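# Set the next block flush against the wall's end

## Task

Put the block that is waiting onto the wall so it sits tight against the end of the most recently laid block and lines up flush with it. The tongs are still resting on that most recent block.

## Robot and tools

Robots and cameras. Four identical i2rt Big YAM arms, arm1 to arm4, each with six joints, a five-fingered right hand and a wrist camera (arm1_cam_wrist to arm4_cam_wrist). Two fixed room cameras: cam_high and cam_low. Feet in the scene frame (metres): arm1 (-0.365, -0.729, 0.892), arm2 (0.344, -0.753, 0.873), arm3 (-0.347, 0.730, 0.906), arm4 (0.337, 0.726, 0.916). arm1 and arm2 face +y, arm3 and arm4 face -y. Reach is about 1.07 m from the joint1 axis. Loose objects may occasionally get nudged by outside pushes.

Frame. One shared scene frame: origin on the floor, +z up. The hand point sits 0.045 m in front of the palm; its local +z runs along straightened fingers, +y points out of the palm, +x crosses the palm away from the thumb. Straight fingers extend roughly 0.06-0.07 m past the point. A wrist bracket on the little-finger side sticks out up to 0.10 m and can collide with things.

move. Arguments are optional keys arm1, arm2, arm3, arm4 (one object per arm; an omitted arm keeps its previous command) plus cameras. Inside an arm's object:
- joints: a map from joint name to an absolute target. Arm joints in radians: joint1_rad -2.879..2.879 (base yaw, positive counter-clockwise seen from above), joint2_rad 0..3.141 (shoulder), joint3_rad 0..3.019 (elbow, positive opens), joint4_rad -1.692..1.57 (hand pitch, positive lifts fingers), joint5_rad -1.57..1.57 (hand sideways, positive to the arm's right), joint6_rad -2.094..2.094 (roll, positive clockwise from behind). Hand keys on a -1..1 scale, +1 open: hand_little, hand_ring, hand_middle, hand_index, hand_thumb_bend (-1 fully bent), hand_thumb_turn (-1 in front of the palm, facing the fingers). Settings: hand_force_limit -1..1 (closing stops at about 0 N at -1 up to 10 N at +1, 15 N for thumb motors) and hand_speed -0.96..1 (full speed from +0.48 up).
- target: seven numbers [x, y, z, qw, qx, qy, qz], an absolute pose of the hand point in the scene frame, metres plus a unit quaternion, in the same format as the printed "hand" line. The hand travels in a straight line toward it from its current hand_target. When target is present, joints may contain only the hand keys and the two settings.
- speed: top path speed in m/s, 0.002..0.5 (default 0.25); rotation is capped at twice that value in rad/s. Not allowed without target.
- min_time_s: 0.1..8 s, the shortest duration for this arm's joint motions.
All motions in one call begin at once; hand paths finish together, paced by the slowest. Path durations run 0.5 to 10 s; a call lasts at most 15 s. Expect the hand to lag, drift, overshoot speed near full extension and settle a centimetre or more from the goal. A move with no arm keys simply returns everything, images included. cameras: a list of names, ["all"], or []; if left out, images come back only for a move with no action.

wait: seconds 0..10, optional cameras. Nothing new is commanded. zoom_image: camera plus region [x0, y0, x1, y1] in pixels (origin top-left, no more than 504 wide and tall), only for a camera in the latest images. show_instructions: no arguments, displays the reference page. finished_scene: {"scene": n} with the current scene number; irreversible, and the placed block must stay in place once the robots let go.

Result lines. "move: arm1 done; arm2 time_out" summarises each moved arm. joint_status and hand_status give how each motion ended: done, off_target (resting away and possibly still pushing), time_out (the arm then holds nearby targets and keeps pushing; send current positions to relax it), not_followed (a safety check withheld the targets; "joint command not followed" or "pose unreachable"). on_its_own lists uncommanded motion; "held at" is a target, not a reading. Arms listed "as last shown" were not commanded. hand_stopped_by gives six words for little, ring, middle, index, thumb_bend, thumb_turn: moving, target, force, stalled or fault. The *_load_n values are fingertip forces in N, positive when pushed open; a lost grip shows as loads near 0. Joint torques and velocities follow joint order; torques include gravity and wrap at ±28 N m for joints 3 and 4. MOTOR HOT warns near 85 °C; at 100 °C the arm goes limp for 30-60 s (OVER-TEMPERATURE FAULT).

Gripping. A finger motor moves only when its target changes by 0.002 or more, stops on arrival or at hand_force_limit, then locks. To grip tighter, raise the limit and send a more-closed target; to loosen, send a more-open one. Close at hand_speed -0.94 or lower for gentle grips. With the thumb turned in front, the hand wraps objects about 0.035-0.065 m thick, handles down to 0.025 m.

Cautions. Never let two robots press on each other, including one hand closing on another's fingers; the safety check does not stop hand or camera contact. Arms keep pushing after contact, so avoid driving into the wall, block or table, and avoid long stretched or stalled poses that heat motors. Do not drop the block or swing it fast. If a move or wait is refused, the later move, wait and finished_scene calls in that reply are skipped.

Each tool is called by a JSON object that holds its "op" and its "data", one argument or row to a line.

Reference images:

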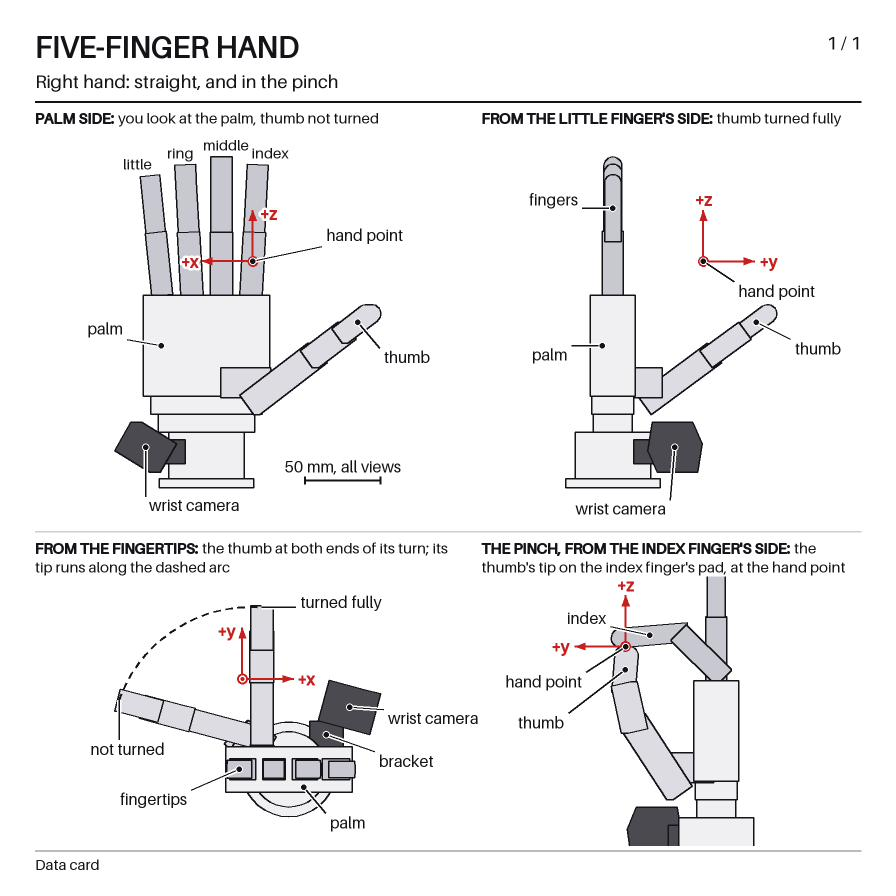

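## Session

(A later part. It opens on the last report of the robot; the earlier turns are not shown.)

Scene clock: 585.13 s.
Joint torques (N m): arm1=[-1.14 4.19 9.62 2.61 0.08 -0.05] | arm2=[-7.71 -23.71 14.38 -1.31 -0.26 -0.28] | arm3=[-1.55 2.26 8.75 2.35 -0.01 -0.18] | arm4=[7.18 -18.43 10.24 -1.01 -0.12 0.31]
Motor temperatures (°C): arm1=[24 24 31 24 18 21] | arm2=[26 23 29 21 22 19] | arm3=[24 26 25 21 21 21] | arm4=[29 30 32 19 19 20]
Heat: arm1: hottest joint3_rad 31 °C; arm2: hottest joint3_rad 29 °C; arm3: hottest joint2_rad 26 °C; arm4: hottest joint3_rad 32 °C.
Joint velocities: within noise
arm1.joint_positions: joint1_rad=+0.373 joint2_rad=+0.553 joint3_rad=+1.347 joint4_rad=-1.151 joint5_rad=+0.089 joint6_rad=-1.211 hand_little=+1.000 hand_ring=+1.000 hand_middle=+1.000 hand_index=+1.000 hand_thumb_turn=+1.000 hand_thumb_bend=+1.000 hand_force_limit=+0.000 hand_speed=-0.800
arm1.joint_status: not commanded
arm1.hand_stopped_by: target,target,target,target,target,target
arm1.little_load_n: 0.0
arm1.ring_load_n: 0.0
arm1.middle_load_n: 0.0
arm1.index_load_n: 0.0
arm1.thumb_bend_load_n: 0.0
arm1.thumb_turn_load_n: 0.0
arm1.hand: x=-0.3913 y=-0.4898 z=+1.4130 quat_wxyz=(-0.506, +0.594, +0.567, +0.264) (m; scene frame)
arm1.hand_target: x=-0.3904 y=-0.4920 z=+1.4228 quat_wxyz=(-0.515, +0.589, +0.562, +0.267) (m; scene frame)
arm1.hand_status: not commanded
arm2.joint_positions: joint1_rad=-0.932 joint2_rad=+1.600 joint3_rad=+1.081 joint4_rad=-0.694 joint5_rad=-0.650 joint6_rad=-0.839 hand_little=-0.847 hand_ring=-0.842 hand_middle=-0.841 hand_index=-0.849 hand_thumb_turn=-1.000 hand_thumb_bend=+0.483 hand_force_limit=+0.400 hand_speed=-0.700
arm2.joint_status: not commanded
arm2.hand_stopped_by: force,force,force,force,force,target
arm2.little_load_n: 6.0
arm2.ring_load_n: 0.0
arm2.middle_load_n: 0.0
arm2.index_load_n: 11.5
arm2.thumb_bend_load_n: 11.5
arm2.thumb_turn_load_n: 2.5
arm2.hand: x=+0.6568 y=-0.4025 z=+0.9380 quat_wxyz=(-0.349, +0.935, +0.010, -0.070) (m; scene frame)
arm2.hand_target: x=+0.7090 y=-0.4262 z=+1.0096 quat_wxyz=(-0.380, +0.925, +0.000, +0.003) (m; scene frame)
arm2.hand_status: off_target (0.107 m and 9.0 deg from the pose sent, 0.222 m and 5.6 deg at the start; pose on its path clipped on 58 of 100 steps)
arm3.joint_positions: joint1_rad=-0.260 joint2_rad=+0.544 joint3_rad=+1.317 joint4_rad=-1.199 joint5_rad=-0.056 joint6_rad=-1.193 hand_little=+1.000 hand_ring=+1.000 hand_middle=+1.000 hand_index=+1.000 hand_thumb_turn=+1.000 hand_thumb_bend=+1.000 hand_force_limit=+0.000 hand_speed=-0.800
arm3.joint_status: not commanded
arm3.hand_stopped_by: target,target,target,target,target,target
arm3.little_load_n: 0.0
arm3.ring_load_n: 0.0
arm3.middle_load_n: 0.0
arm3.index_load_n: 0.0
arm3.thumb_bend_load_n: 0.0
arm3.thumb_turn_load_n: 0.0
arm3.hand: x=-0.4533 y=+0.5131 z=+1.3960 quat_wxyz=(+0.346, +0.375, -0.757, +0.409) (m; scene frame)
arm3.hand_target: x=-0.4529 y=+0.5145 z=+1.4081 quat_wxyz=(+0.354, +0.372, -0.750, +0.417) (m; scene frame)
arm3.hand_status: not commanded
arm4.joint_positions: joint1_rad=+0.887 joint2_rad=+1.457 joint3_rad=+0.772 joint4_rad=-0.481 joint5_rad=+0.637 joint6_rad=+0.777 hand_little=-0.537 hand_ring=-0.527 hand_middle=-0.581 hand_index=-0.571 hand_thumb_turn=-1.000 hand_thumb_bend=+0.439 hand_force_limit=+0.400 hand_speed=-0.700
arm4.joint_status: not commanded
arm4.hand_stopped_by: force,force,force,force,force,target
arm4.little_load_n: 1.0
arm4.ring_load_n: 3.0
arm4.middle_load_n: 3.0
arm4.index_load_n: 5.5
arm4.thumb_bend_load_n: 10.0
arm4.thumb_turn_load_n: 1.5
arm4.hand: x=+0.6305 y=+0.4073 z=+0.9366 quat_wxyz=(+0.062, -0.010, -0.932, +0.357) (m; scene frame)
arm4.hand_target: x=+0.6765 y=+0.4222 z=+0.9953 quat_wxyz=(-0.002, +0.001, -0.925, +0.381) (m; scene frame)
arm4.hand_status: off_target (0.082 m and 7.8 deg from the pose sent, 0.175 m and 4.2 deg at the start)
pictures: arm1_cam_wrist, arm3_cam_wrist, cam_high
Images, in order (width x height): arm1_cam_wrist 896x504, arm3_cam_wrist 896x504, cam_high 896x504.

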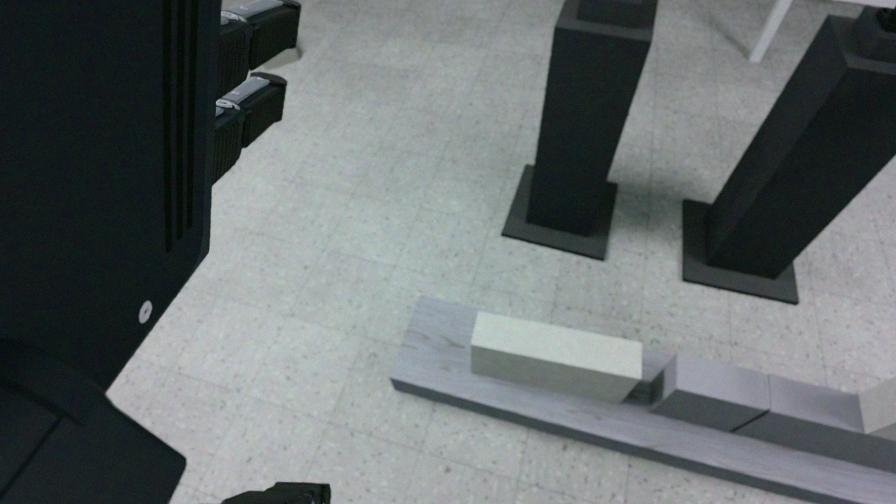

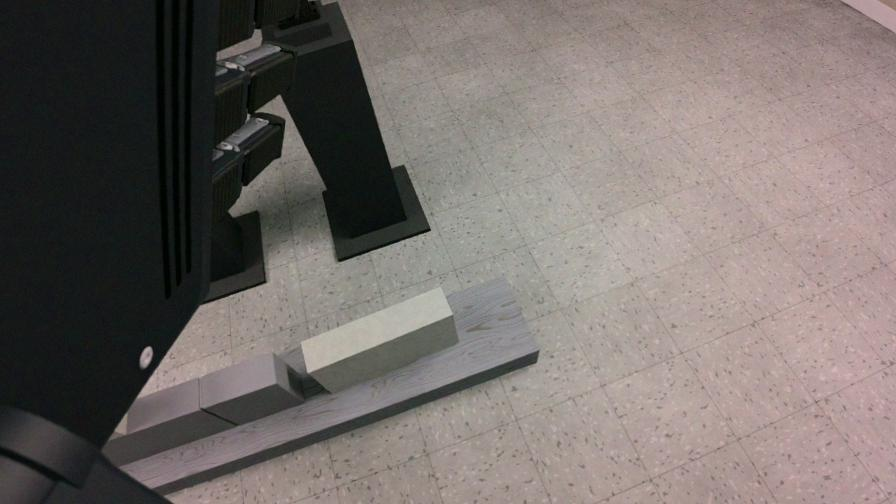

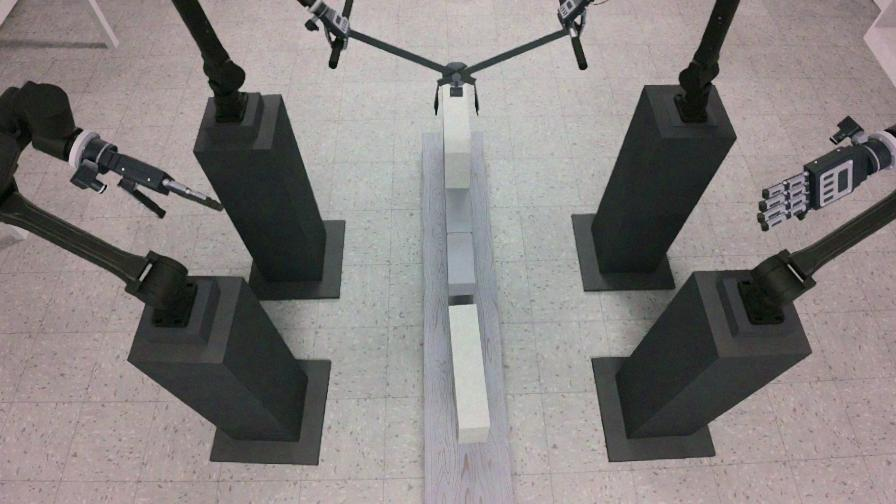

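{"op": "move", "data": {
  "arm2": {"target": [0.50, -0.44, 1.03, 0.3827, -0.9239, 0, 0], "speed": 0.1},
  "arm4": {"target": [0.45, 0.44, 1.03, 0, 0, 0.9239, -0.3827], "speed": 0.1},
  "cameras": ["cam_high", "cam_low"]
}}

{"op": "zoom_image", "data": {
  "camera": "cam_low",
  "region": [370, 150, 550, 290]
}}

{"op": "zoom_image", "data": {
  "camera": "cam_high",
  "region": [320, 0, 600, 200]
}}

Scene clock: 637.83 s.
Joint torques (N m): arm1=[-0.91 4.01 9.72 2.63 0.04 -0.06] | arm2=[-4.48 -17.2 7.76 -0.9 0.72 -0.17] | arm3=[-1.55 2.26 8.76 2.35 -0.01 -0.18] | arm4=[2.08 -11.28 6.43 -2.36 -0.24 0.04]
Motor temperatures (°C): arm1=[23 24 31 24 18 21] | arm2=[26 23 31 20 22 19] | arm3=[24 26 25 21 21 21] | arm4=[29 30 34 19 19 20]
Heat: arm1: hottest joint3_rad 31 °C; arm2: hottest joint3_rad 31 °C; arm3: hottest joint2_rad 26 °C; arm4: hottest joint3_rad 34 °C.
move: arm2 off_target; arm4 off_target
Joint velocities: within noise
arm1, arm3: as last shown
arm2.joint_positions: joint1_rad=-0.622 joint2_rad=+1.094 joint3_rad=+0.761 joint4_rad=-0.607 joint5_rad=-0.488 joint6_rad=-0.505 hand_little=-0.847 hand_ring=-0.842 hand_middle=-0.841 hand_index=-0.849 hand_thumb_turn=-1.000 hand_thumb_bend=+0.483 hand_force_limit=+0.400 hand_speed=-0.700
arm2.joint_status: not commanded
arm2.hand_stopped_by: force,force,force,force,force,target
arm2.little_load_n: 6.5
arm2.ring_load_n: 0.0
arm2.middle_load_n: -0.5
arm2.index_load_n: 8.0
arm2.thumb_bend_load_n: 12.0
arm2.thumb_turn_load_n: 2.5
arm2.hand: x=+0.4849 y=-0.4091 z=+1.0052 quat_wxyz=(-0.375, +0.926, +0.017, -0.035) (m; scene frame)
arm2.hand_target: x=+0.4981 y=-0.4354 z=+1.0256 quat_wxyz=(-0.382, +0.924, +0.000, +0.000) (m; scene frame)
arm2.hand_status: off_target (0.042 m and 4.6 deg from the pose sent, 0.186 m and 9.0 deg at the start)
arm4.joint_positions: joint1_rad=+0.390 joint2_rad=+0.865 joint3_rad=+0.526 joint4_rad=-0.460 joint5_rad=+0.299 joint6_rad=+0.295 hand_little=-0.537 hand_ring=-0.527 hand_middle=-0.581 hand_index=-0.571 hand_thumb_turn=-1.000 hand_thumb_bend=+0.439 hand_force_limit=+0.400 hand_speed=-0.700
arm4.joint_status: not commanded
arm4.hand_stopped_by: force,force,force,force,force,target
arm4.little_load_n: 2.5
arm4.ring_load_n: 3.5
arm4.middle_load_n: 2.5
arm4.index_load_n: 7.5
arm4.thumb_bend_load_n: 10.0
arm4.thumb_turn_load_n: 1.5
arm4.hand: x=+0.4580 y=+0.4035 z=+1.0242 quat_wxyz=(+0.001, -0.011, -0.917, +0.399) (m; scene frame)
arm4.hand_target: x=+0.4516 y=+0.4336 z=+1.0252 quat_wxyz=(+0.000, +0.000, -0.924, +0.383) (m; scene frame)
arm4.hand_status: off_target (0.038 m and 2.4 deg from the pose sent, 0.206 m and 7.8 deg at the start)
pictures: cam_high, cam_low
Images, in order (width x height): cam_high 896x504, cam_low 896x504.

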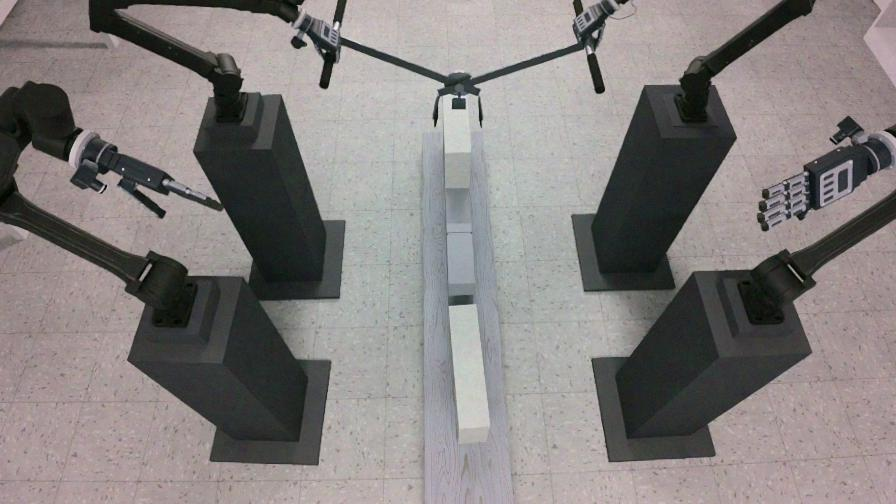

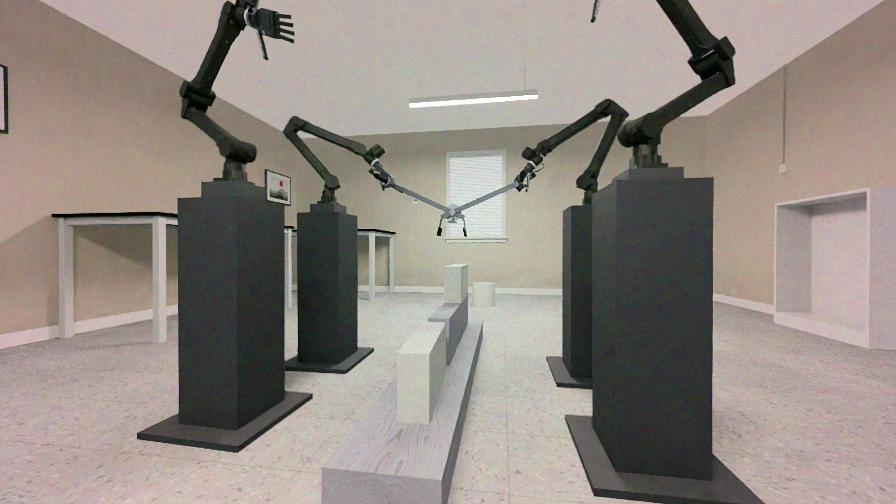

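Scaled by 2.800.

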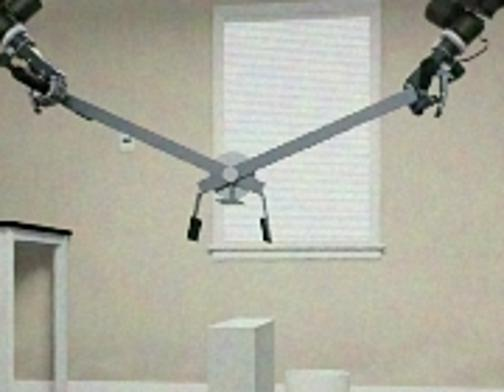

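Scaled by 1.800.

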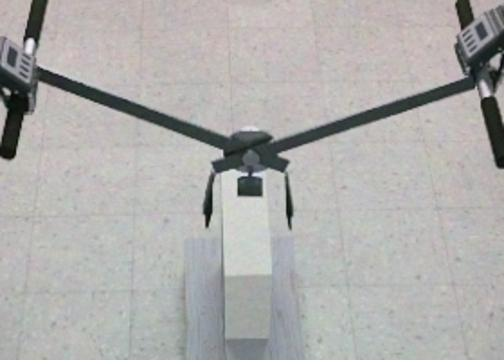

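{"op": "move", "data": {
  "arm2": {"target": [0.25, -0.44, 1.03, 0.3827, -0.9239, 0, 0], "speed": 0.1},
  "arm4": {"target": [0.20, 0.44, 1.03, 0, 0, 0.9239, -0.3827], "speed": 0.1},
  "cameras": ["cam_high", "cam_low"]
}}

{"op": "zoom_image", "data": {
  "camera": "cam_low",
  "region": [350, 130, 550, 290]
}}

Scene clock: 647.27 s.
Joint torques (N m): arm1=[-1.14 4.07 9.7 2.61 0.02 -0.07] | arm2=[2.26 -13.33 8.44 -2.33 0.94 0.52] | arm3=[-1.55 2.26 8.76 2.35 -0.01 -0.18] | arm4=[-5.13 -9.11 8.68 -2.7 0.24 -0.95]
Motor temperatures (°C): arm1=[23 24 31 24 18 21] | arm2=[25 23 31 20 23 19] | arm3=[24 26 25 21 21 21] | arm4=[29 29 34 19 19 20]
Heat: arm1: hottest joint3_rad 31 °C; arm2: hottest joint3_rad 31 °C; arm3: hottest joint2_rad 26 °C; arm4: hottest joint3_rad 34 °C.
move: arm2 off_target; arm4 off_target
Joint velocities: within noise
arm1, arm3: as last shown
arm2.joint_positions: joint1_rad=+0.269 joint2_rad=+0.876 joint3_rad=+0.638 joint4_rad=-0.538 joint5_rad=+0.183 joint6_rad=+0.142 hand_little=-0.846 hand_ring=-0.842 hand_middle=-0.841 hand_index=-0.849 hand_thumb_turn=-1.000 hand_thumb_bend=+0.483 hand_force_limit=+0.400 hand_speed=-0.700
arm2.joint_status: not commanded
arm2.hand_stopped_by: force,force,force,force,force,target
arm2.little_load_n: 13.5
arm2.ring_load_n: 0.0
arm2.middle_load_n: 0.0
arm2.index_load_n: 5.5
arm2.thumb_bend_load_n: 12.0
arm2.thumb_turn_load_n: 2.0
arm2.hand: x=+0.2496 y=-0.4072 z=+1.0174 quat_wxyz=(-0.393, +0.919, +0.019, +0.002) (m; scene frame)
arm2.hand_target: x=+0.2499 y=-0.4352 z=+1.0263 quat_wxyz=(-0.384, +0.923, +0.001, -0.001) (m; scene frame)
arm2.hand_status: off_target (0.035 m and 2.6 deg from the pose sent, 0.238 m and 4.6 deg at the start)
arm4.joint_positions: joint1_rad=-0.608 joint2_rad=+0.977 joint3_rad=+0.581 joint4_rad=-0.454 joint5_rad=-0.473 joint6_rad=-0.415 hand_little=-0.537 hand_ring=-0.527 hand_middle=-0.581 hand_index=-0.571 hand_thumb_turn=-1.000 hand_thumb_bend=+0.439 hand_force_limit=+0.400 hand_speed=-0.700
arm4.joint_status: not commanded
arm4.hand_stopped_by: force,force,force,force,force,target
arm4.little_load_n: 0.0
arm4.ring_load_n: 1.5
arm4.middle_load_n: 2.5
arm4.index_load_n: 11.5
arm4.thumb_bend_load_n: 10.0
arm4.thumb_turn_load_n: 1.5
arm4.hand: x=+0.2257 y=+0.4024 z=+1.0230 quat_wxyz=(-0.027, -0.004, -0.913, +0.408) (m; scene frame)
arm4.hand_target: x=+0.2040 y=+0.4339 z=+1.0267 quat_wxyz=(+0.000, -0.003, -0.923, +0.385) (m; scene frame)
arm4.hand_status: off_target (0.046 m and 4.4 deg from the pose sent, 0.261 m and 2.4 deg at the start)
pictures: cam_high, cam_low
Images, in order (width x height): cam_high 896x504, cam_low 896x504.

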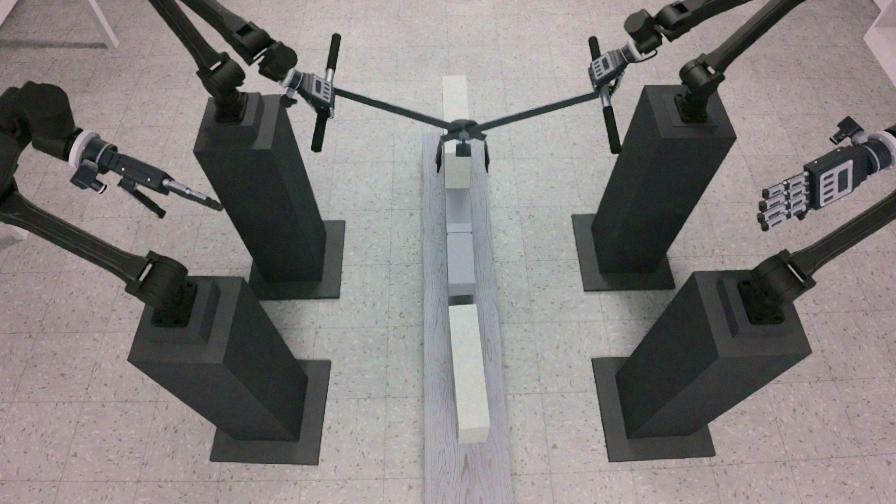

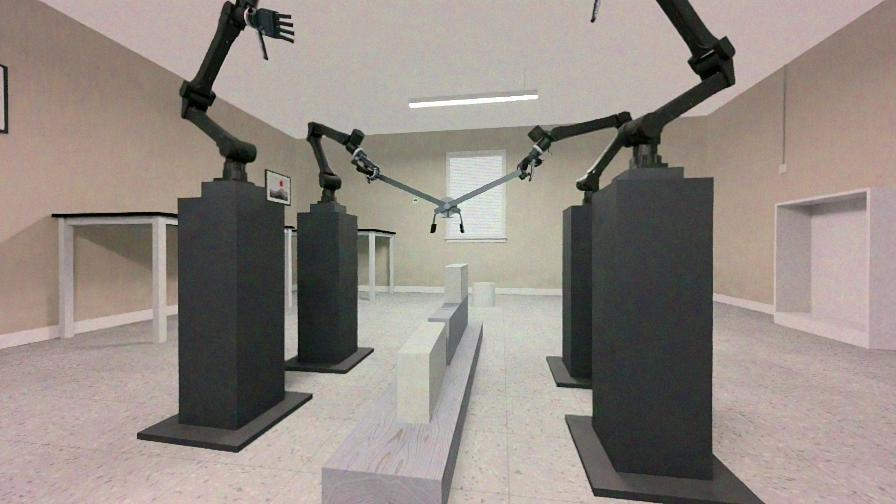

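Scaled by 2.520.

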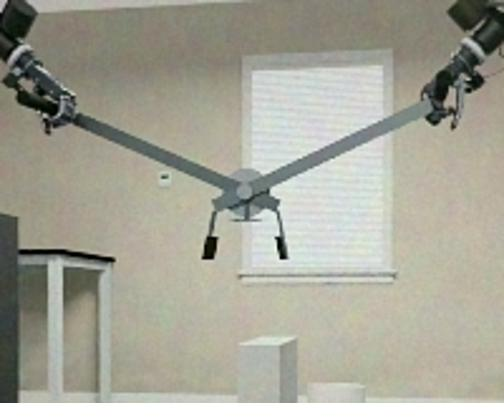

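{"op": "move", "data": {
  "arm2": {"target": [0.01, -0.43, 1.02, 0.3827, -0.9239, 0, 0], "speed": 0.1},
  "arm4": {"target": [-0.05, 0.43, 1.02, 0, 0, 0.9239, -0.3827], "speed": 0.1},
  "cameras": ["cam_high", "cam_low"]
}}

{"op": "zoom_image", "data": {
  "camera": "cam_low",
  "region": [350, 130, 550, 290]
}}

Scene clock: 657.80 s.
Joint torques (N m): arm1=[-1.55 4.31 9.77 2.56 0.03 -0.08] | arm2=[6.18 -16.91 13.55 -1.47 0.38 0.62] | arm3=[-1.55 2.26 8.75 2.35 -0.01 -0.18] | arm4=[-7.71 -18.02 12.19 -1.55 0.3 -0.32]
Motor temperatures (°C): arm1=[23 24 31 24 18 21] | arm2=[25 23 30 20 23 19] | arm3=[24 26 25 21 21 21] | arm4=[29 28 34 19 19 21]
Heat: arm1: hottest joint3_rad 31 °C; arm2: hottest joint3_rad 30 °C; arm3: hottest joint2_rad 26 °C; arm4: hottest joint3_rad 34 °C.
move: arm2 off_target; arm4 off_target
Joint velocities: within noise
arm1, arm3: as last shown
arm2.joint_positions: joint1_rad=+0.858 joint2_rad=+1.348 joint3_rad=+0.884 joint4_rad=-0.618 joint5_rad=+0.600 joint6_rad=+0.676 hand_little=-0.845 hand_ring=-0.842 hand_middle=-0.841 hand_index=-0.849 hand_thumb_turn=-1.000 hand_thumb_bend=+0.483 hand_force_limit=+0.400 hand_speed=-0.700
arm2.joint_status: not commanded
arm2.hand_stopped_by: force,force,force,force,force,target
arm2.little_load_n: 22.0
arm2.ring_load_n: 0.0
arm2.middle_load_n: -0.5
arm2.index_load_n: 2.5
arm2.thumb_bend_load_n: 12.0
arm2.thumb_turn_load_n: 2.0
arm2.hand: x=+0.0467 y=-0.4129 z=+0.9673 quat_wxyz=(-0.364, +0.930, +0.009, +0.044) (m; scene frame)
arm2.hand_target: x=+0.0128 y=-0.4294 z=+1.0174 quat_wxyz=(-0.382, +0.924, +0.002, -0.003) (m; scene frame)
arm2.hand_status: off_target (0.066 m and 5.6 deg from the pose sent, 0.241 m and 2.6 deg at the start)
arm4.joint_positions: joint1_rad=-0.992 joint2_rad=+1.599 joint3_rad=+1.031 joint4_rad=-0.654 joint5_rad=-0.691 joint6_rad=-0.925 hand_little=-0.537 hand_ring=-0.528 hand_middle=-0.581 hand_index=-0.571 hand_thumb_turn=-1.000 hand_thumb_bend=+0.439 hand_force_limit=+0.400 hand_speed=-0.700
arm4.joint_status: not commanded
arm4.hand_stopped_by: force,force,force,force,force,target
arm4.little_load_n: 0.0
arm4.ring_load_n: 0.0
arm4.middle_load_n: 2.0
arm4.index_load_n: 12.0
arm4.thumb_bend_load_n: 10.0
arm4.thumb_turn_load_n: 1.5
arm4.hand: x=+0.0191 y=+0.3945 z=+0.9686 quat_wxyz=(-0.062, +0.029, -0.927, +0.368) (m; scene frame)
arm4.hand_target: x=-0.0429 y=+0.4301 z=+1.0171 quat_wxyz=(+0.002, -0.001, -0.925, +0.380) (m; scene frame)
arm4.hand_status: off_target (0.093 m and 8.0 deg from the pose sent, 0.277 m and 4.4 deg at the start; pose on its path clipped on 10 of 103 steps)
pictures: cam_high, cam_low
Images, in order (width x height): cam_high 896x504, cam_low 896x504.

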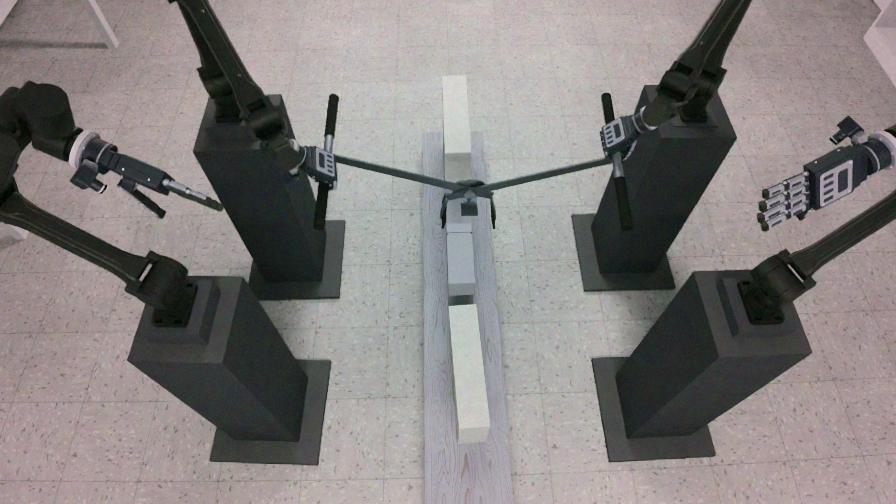

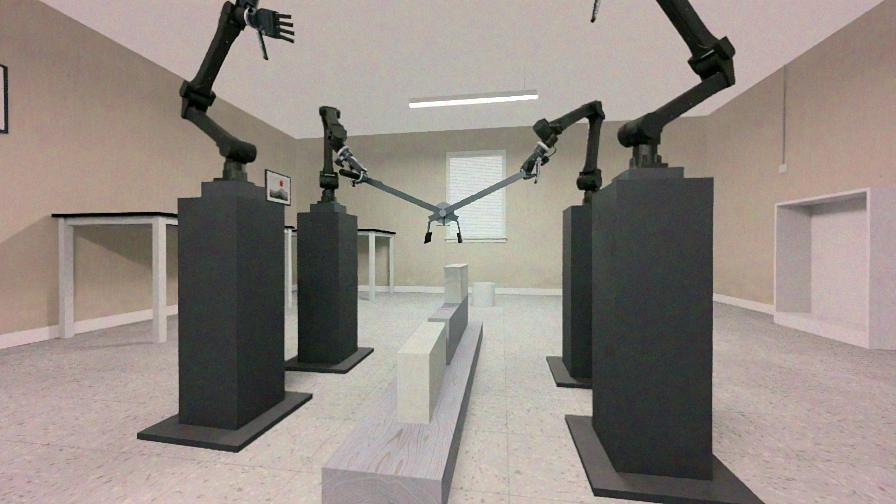

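Scaled by 2.520.

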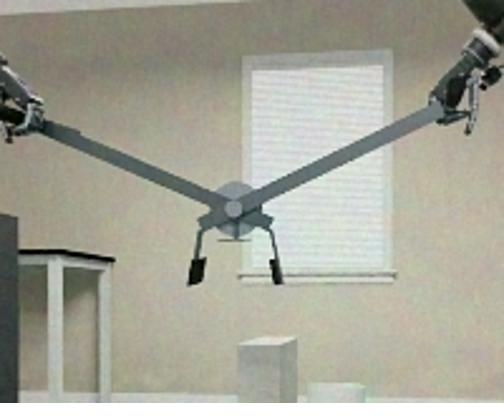

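{"op": "move", "data": {
  "arm2": {"target": [-0.17, -0.435, 0.98, 0.3822, -0.9226, 0.02, 0.0483], "speed": 0.1},
  "arm4": {"target": [-0.24, 0.435, 0.98, -0.0483, -0.02, 0.9226, -0.3822], "speed": 0.1},
  "cameras": ["cam_high", "cam_low", "arm1_cam_wrist", "arm3_cam_wrist"]
}}

{"op": "zoom_image", "data": {
  "camera": "cam_low",
  "region": [330, 130, 570, 330]
}}

Scene clock: 763.13 s.
Joint torques (N m): arm1=[-1.03 4.01 9.72 2.61 0.05 -0.05] | arm2=[7.3 -22.65 13.19 0.58 0.37 0.48] | arm3=[-1.55 2.26 8.76 2.35 -0.01 -0.18] | arm4=[-6.48 -21.01 11.17 0.25 0.01 -0.21]
Motor temperatures (°C): arm1=[23 24 31 23 18 21] | arm2=[25 22 32 20 22 20] | arm3=[24 25 26 21 21 21] | arm4=[29 30 38 19 19 20]
Heat: arm1: hottest joint3_rad 31 °C; arm2: hottest joint3_rad 32 °C; arm3: hottest joint3_rad 26 °C; arm4: hottest joint3_rad 38 °C.
move: arm2 off_target; arm4 off_target
Joint velocities: within noise
arm1, arm3: as last shown
arm2.joint_positions: joint1_rad=+1.003 joint2_rad=+1.719 joint3_rad=+1.056 joint4_rad=-0.534 joint5_rad=+0.628 joint6_rad=+0.901 hand_little=-0.845 hand_ring=-0.842 hand_middle=-0.841 hand_index=-0.849 hand_thumb_turn=-1.000 hand_thumb_bend=+0.483 hand_force_limit=+0.400 hand_speed=-0.700
arm2.joint_status: not commanded
arm2.hand_stopped_by: force,force,force,force,force,target
arm2.little_load_n: 16.0
arm2.ring_load_n: 0.0
arm2.middle_load_n: -0.5
arm2.index_load_n: 3.5
arm2.thumb_bend_load_n: 12.0
arm2.thumb_turn_load_n: 2.5
arm2.hand: x=-0.0697 y=-0.4127 z=+0.8783 quat_wxyz=(-0.348, +0.937, -0.014, +0.030) (m; scene frame)
arm2.hand_target: x=-0.1329 y=-0.4314 z=+0.9484 quat_wxyz=(-0.378, +0.924, -0.019, -0.051) (m; scene frame)
arm2.hand_status: off_target (0.145 m and 10.0 deg from the pose sent, 0.218 m and 11.3 deg at the start; pose on its path clipped on 53 of 90 steps)
arm4.joint_positions: joint1_rad=-1.038 joint2_rad=+1.900 joint3_rad=+1.145 joint4_rad=-0.454 joint5_rad=-0.654 joint6_rad=-0.992 hand_little=-0.537 hand_ring=-0.528 hand_middle=-0.581 hand_index=-0.571 hand_thumb_turn=-1.000 hand_thumb_bend=+0.439 hand_force_limit=+0.400 hand_speed=-0.700
arm4.joint_status: not commanded
arm4.hand_stopped_by: force,force,force,force,force,target
arm4.little_load_n: 0.0
arm4.ring_load_n: 0.0
arm4.middle_load_n: 2.5
arm4.index_load_n: 9.0
arm4.thumb_bend_load_n: 10.0
arm4.thumb_turn_load_n: 1.5
arm4.hand: x=-0.0617 y=+0.3807 z=+0.8666 quat_wxyz=(-0.026, +0.038, -0.932, +0.360) (m; scene frame)
arm4.hand_target: x=-0.1368 y=+0.4092 z=+0.9189 quat_wxyz=(+0.050, +0.020, -0.924, +0.379) (m; scene frame)
arm4.hand_status: off_target (0.218 m and 9.2 deg from the pose sent, 0.263 m and 12.8 deg at the start; pose on its path clipped on 84 of 90 steps)
pictures: arm1_cam_wrist, arm3_cam_wrist, cam_high, cam_low
Images, in order (width x height): arm1_cam_wrist 896x504, arm3_cam_wrist 896x504, cam_high 896x504, cam_low 896x504.

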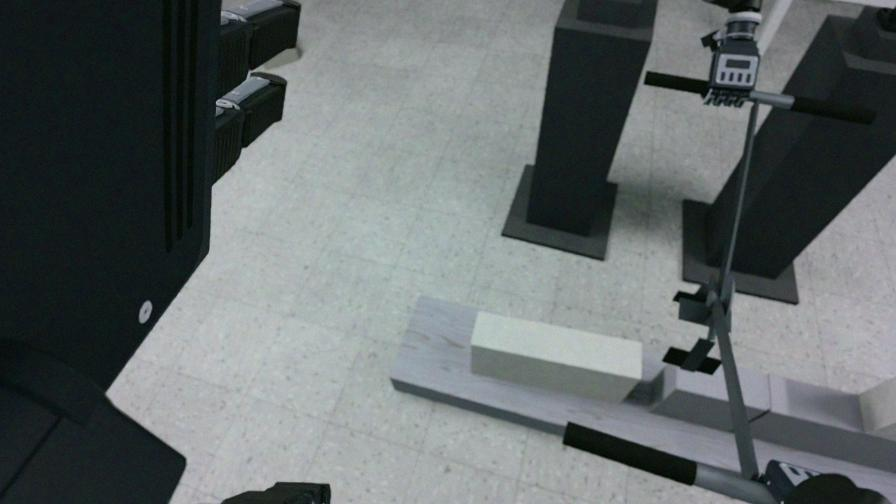

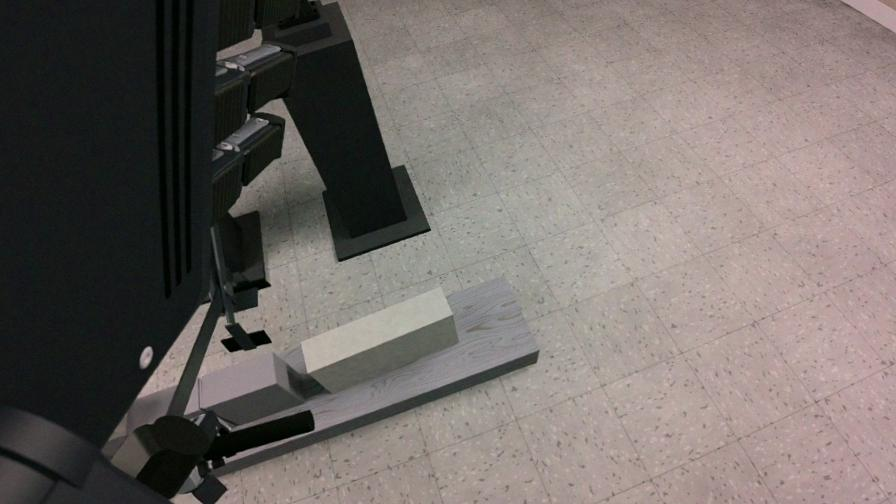

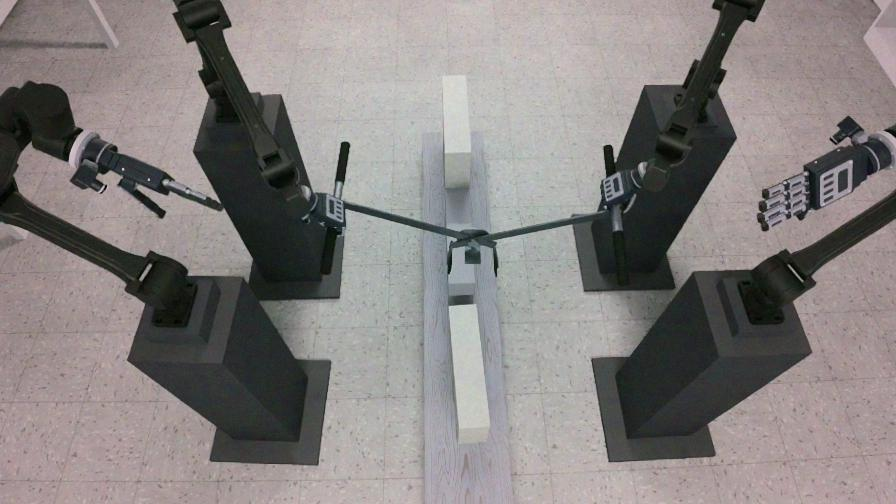

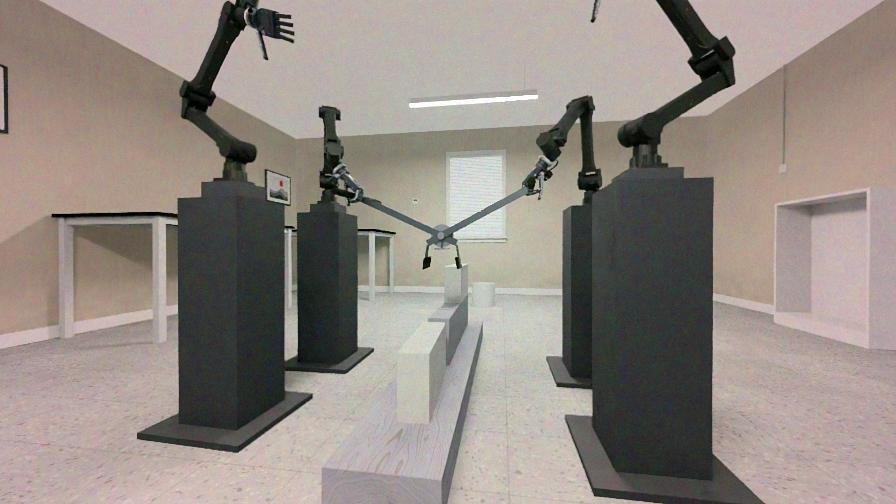

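Scaled by 2.100.

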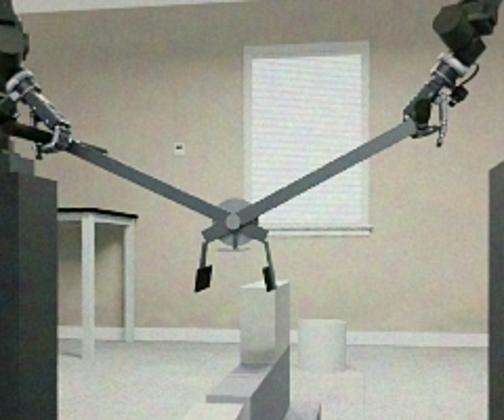

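{"op": "move", "data": {
  "arm2": {"target": [0.23, -0.45, 0.93, 0.3827, -0.9239, 0, 0], "speed": 0.12},
  "arm4": {"target": [0.17, 0.46, 0.93, 0, 0, 0.9239, -0.3827], "speed": 0.12},
  "cameras": ["cam_high", "cam_low", "arm1_cam_wrist", "arm3_cam_wrist"]
}}

{"op": "zoom_image", "data": {
  "camera": "cam_low",
  "region": [330, 130, 570, 330]
}}

{"op": "zoom_image", "data": {
  "camera": "cam_high",
  "region": [380, 80, 560, 330]
}}

Scene clock: 812.03 s.
Joint torques (N m): arm1=[-1.03 3.66 9.76 2.69 0 -0.05] | arm2=[0.85 -13.57 2.91 -1.43 0.52 0.3] | arm3=[-1.55 2.2 8.76 2.35 -0.01 -0.18] | arm4=[-5.48 -12.51 1.44 -1.83 1.01 -0.22]
Motor temperatures (°C): arm1=[23 24 31 23 18 21] | arm2=[25 25 34 20 22 20] | arm3=[24 25 26 21 21 21] | arm4=[29 31 39 19 19 20]
Heat: arm1: hottest joint3_rad 31 °C; arm2: hottest joint3_rad 34 °C; arm3: hottest joint3_rad 26 °C; arm4: hottest joint3_rad 39 °C.
move: arm2 off_target; arm4 off_target
Joint velocities: within noise
arm1, arm3: as last shown
arm2.joint_positions: joint1_rad=+0.386 joint2_rad=+1.011 joint3_rad=+0.473 joint4_rad=-0.226 joint5_rad=+0.266 joint6_rad=+0.243 hand_little=-0.846 hand_ring=-0.842 hand_middle=-0.841 hand_index=-0.849 hand_thumb_turn=-1.000 hand_thumb_bend=+0.483 hand_force_limit=+0.400 hand_speed=-0.700
arm2.joint_status: not commanded
arm2.hand_stopped_by: force,force,force,force,force,target
arm2.little_load_n: 12.5
arm2.ring_load_n: 0.0
arm2.middle_load_n: 0.0
arm2.index_load_n: 5.5
arm2.thumb_bend_load_n: 11.5
arm2.thumb_turn_load_n: 2.0
arm2.hand: x=+0.2166 y=-0.4074 z=+0.9388 quat_wxyz=(-0.406, +0.914, +0.009, -0.005) (m; scene frame)
arm2.hand_target: x=+0.2280 y=-0.4429 z=+0.9247 quat_wxyz=(-0.383, +0.924, +0.001, +0.000) (m; scene frame)
arm2.hand_status: off_target (0.045 m and 3.2 deg from the pose sent, 0.306 m and 5.7 deg at the start)
arm3.little_load_n: 0.5
arm4.joint_positions: joint1_rad=-0.732 joint2_rad=+1.250 joint3_rad=+0.513 joint4_rad=-0.147 joint5_rad=-0.573 joint6_rad=-0.618 hand_little=-0.537 hand_ring=-0.527 hand_middle=-0.581 hand_index=-0.571 hand_thumb_turn=-1.000 hand_thumb_bend=+0.439 hand_force_limit=+0.400 hand_speed=-0.700
arm4.joint_status: not commanded
arm4.hand_stopped_by: force,force,force,force,force,target
arm4.little_load_n: 2.0
arm4.ring_load_n: 2.5
arm4.middle_load_n: 2.0
arm4.index_load_n: 8.5
arm4.thumb_bend_load_n: 10.0
arm4.thumb_turn_load_n: 1.5
arm4.hand: x=+0.1760 y=+0.3986 z=+0.9407 quat_wxyz=(-0.010, +0.045, -0.906, +0.420) (m; scene frame)
arm4.hand_target: x=+0.1745 y=+0.4494 z=+0.9242 quat_wxyz=(-0.002, +0.000, -0.924, +0.384) (m; scene frame)
arm4.hand_status: off_target (0.063 m and 7.1 deg from the pose sent, 0.253 m and 6.0 deg at the start)
pictures: arm1_cam_wrist, arm3_cam_wrist, cam_high, cam_low
Images, in order (width x height): arm1_cam_wrist 896x504, arm3_cam_wrist 896x504, cam_high 896x504, cam_low 896x504.

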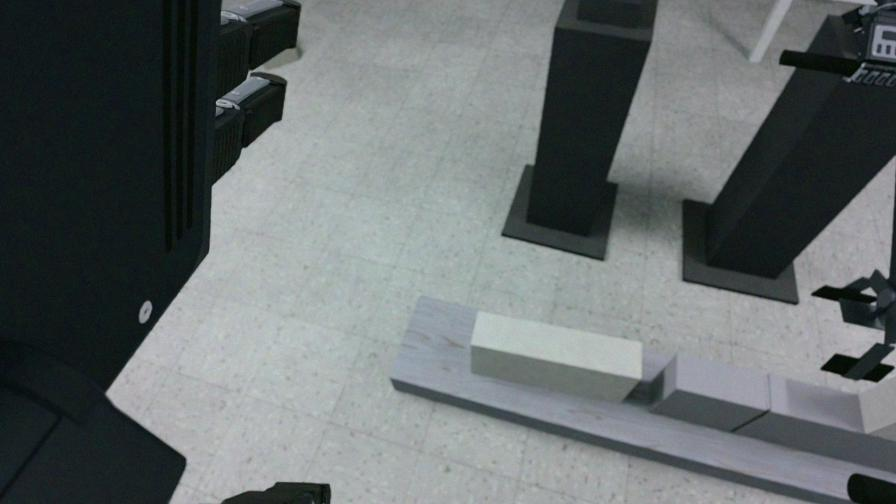

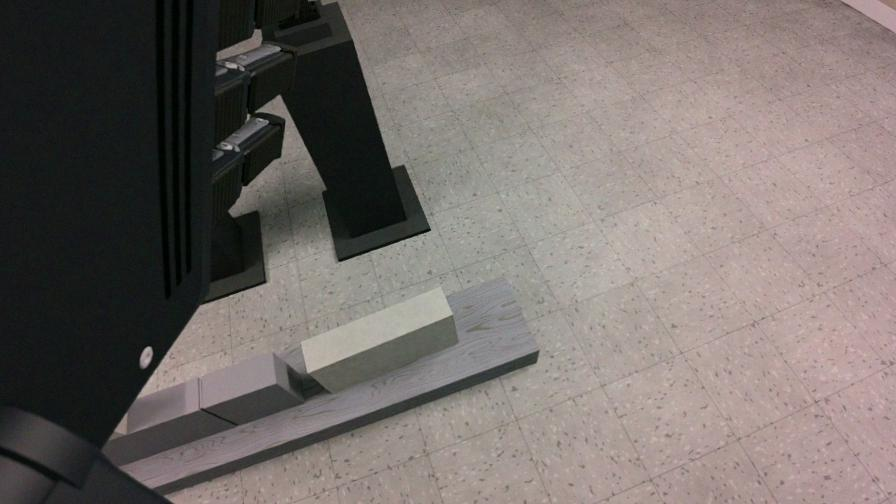

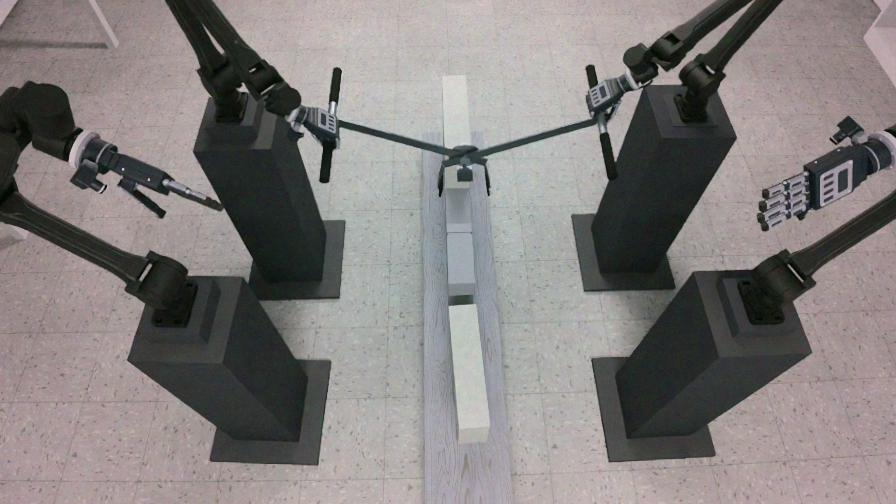

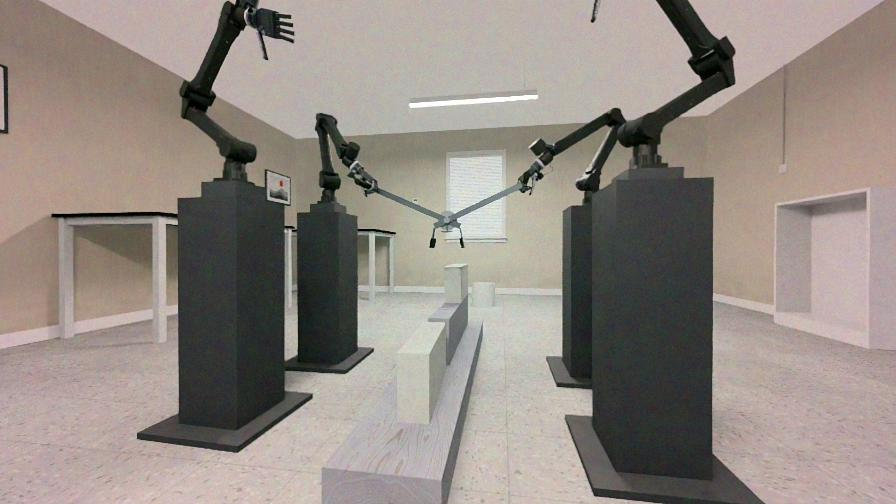

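Scaled by 2.100.

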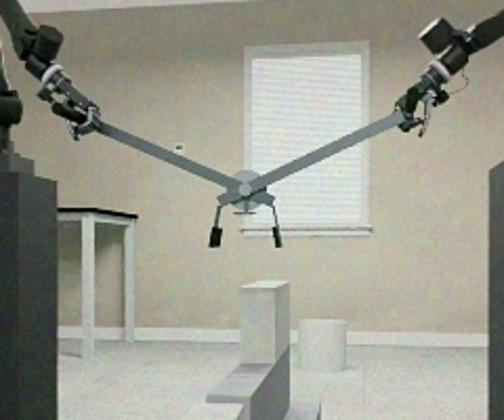

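Scaled by 2.016.

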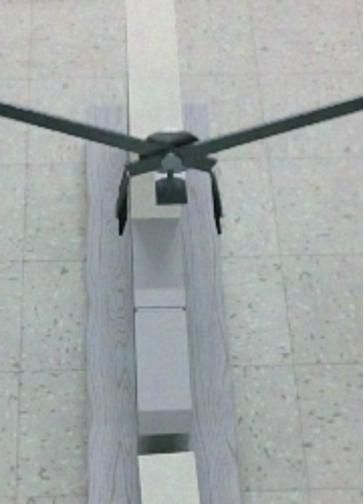

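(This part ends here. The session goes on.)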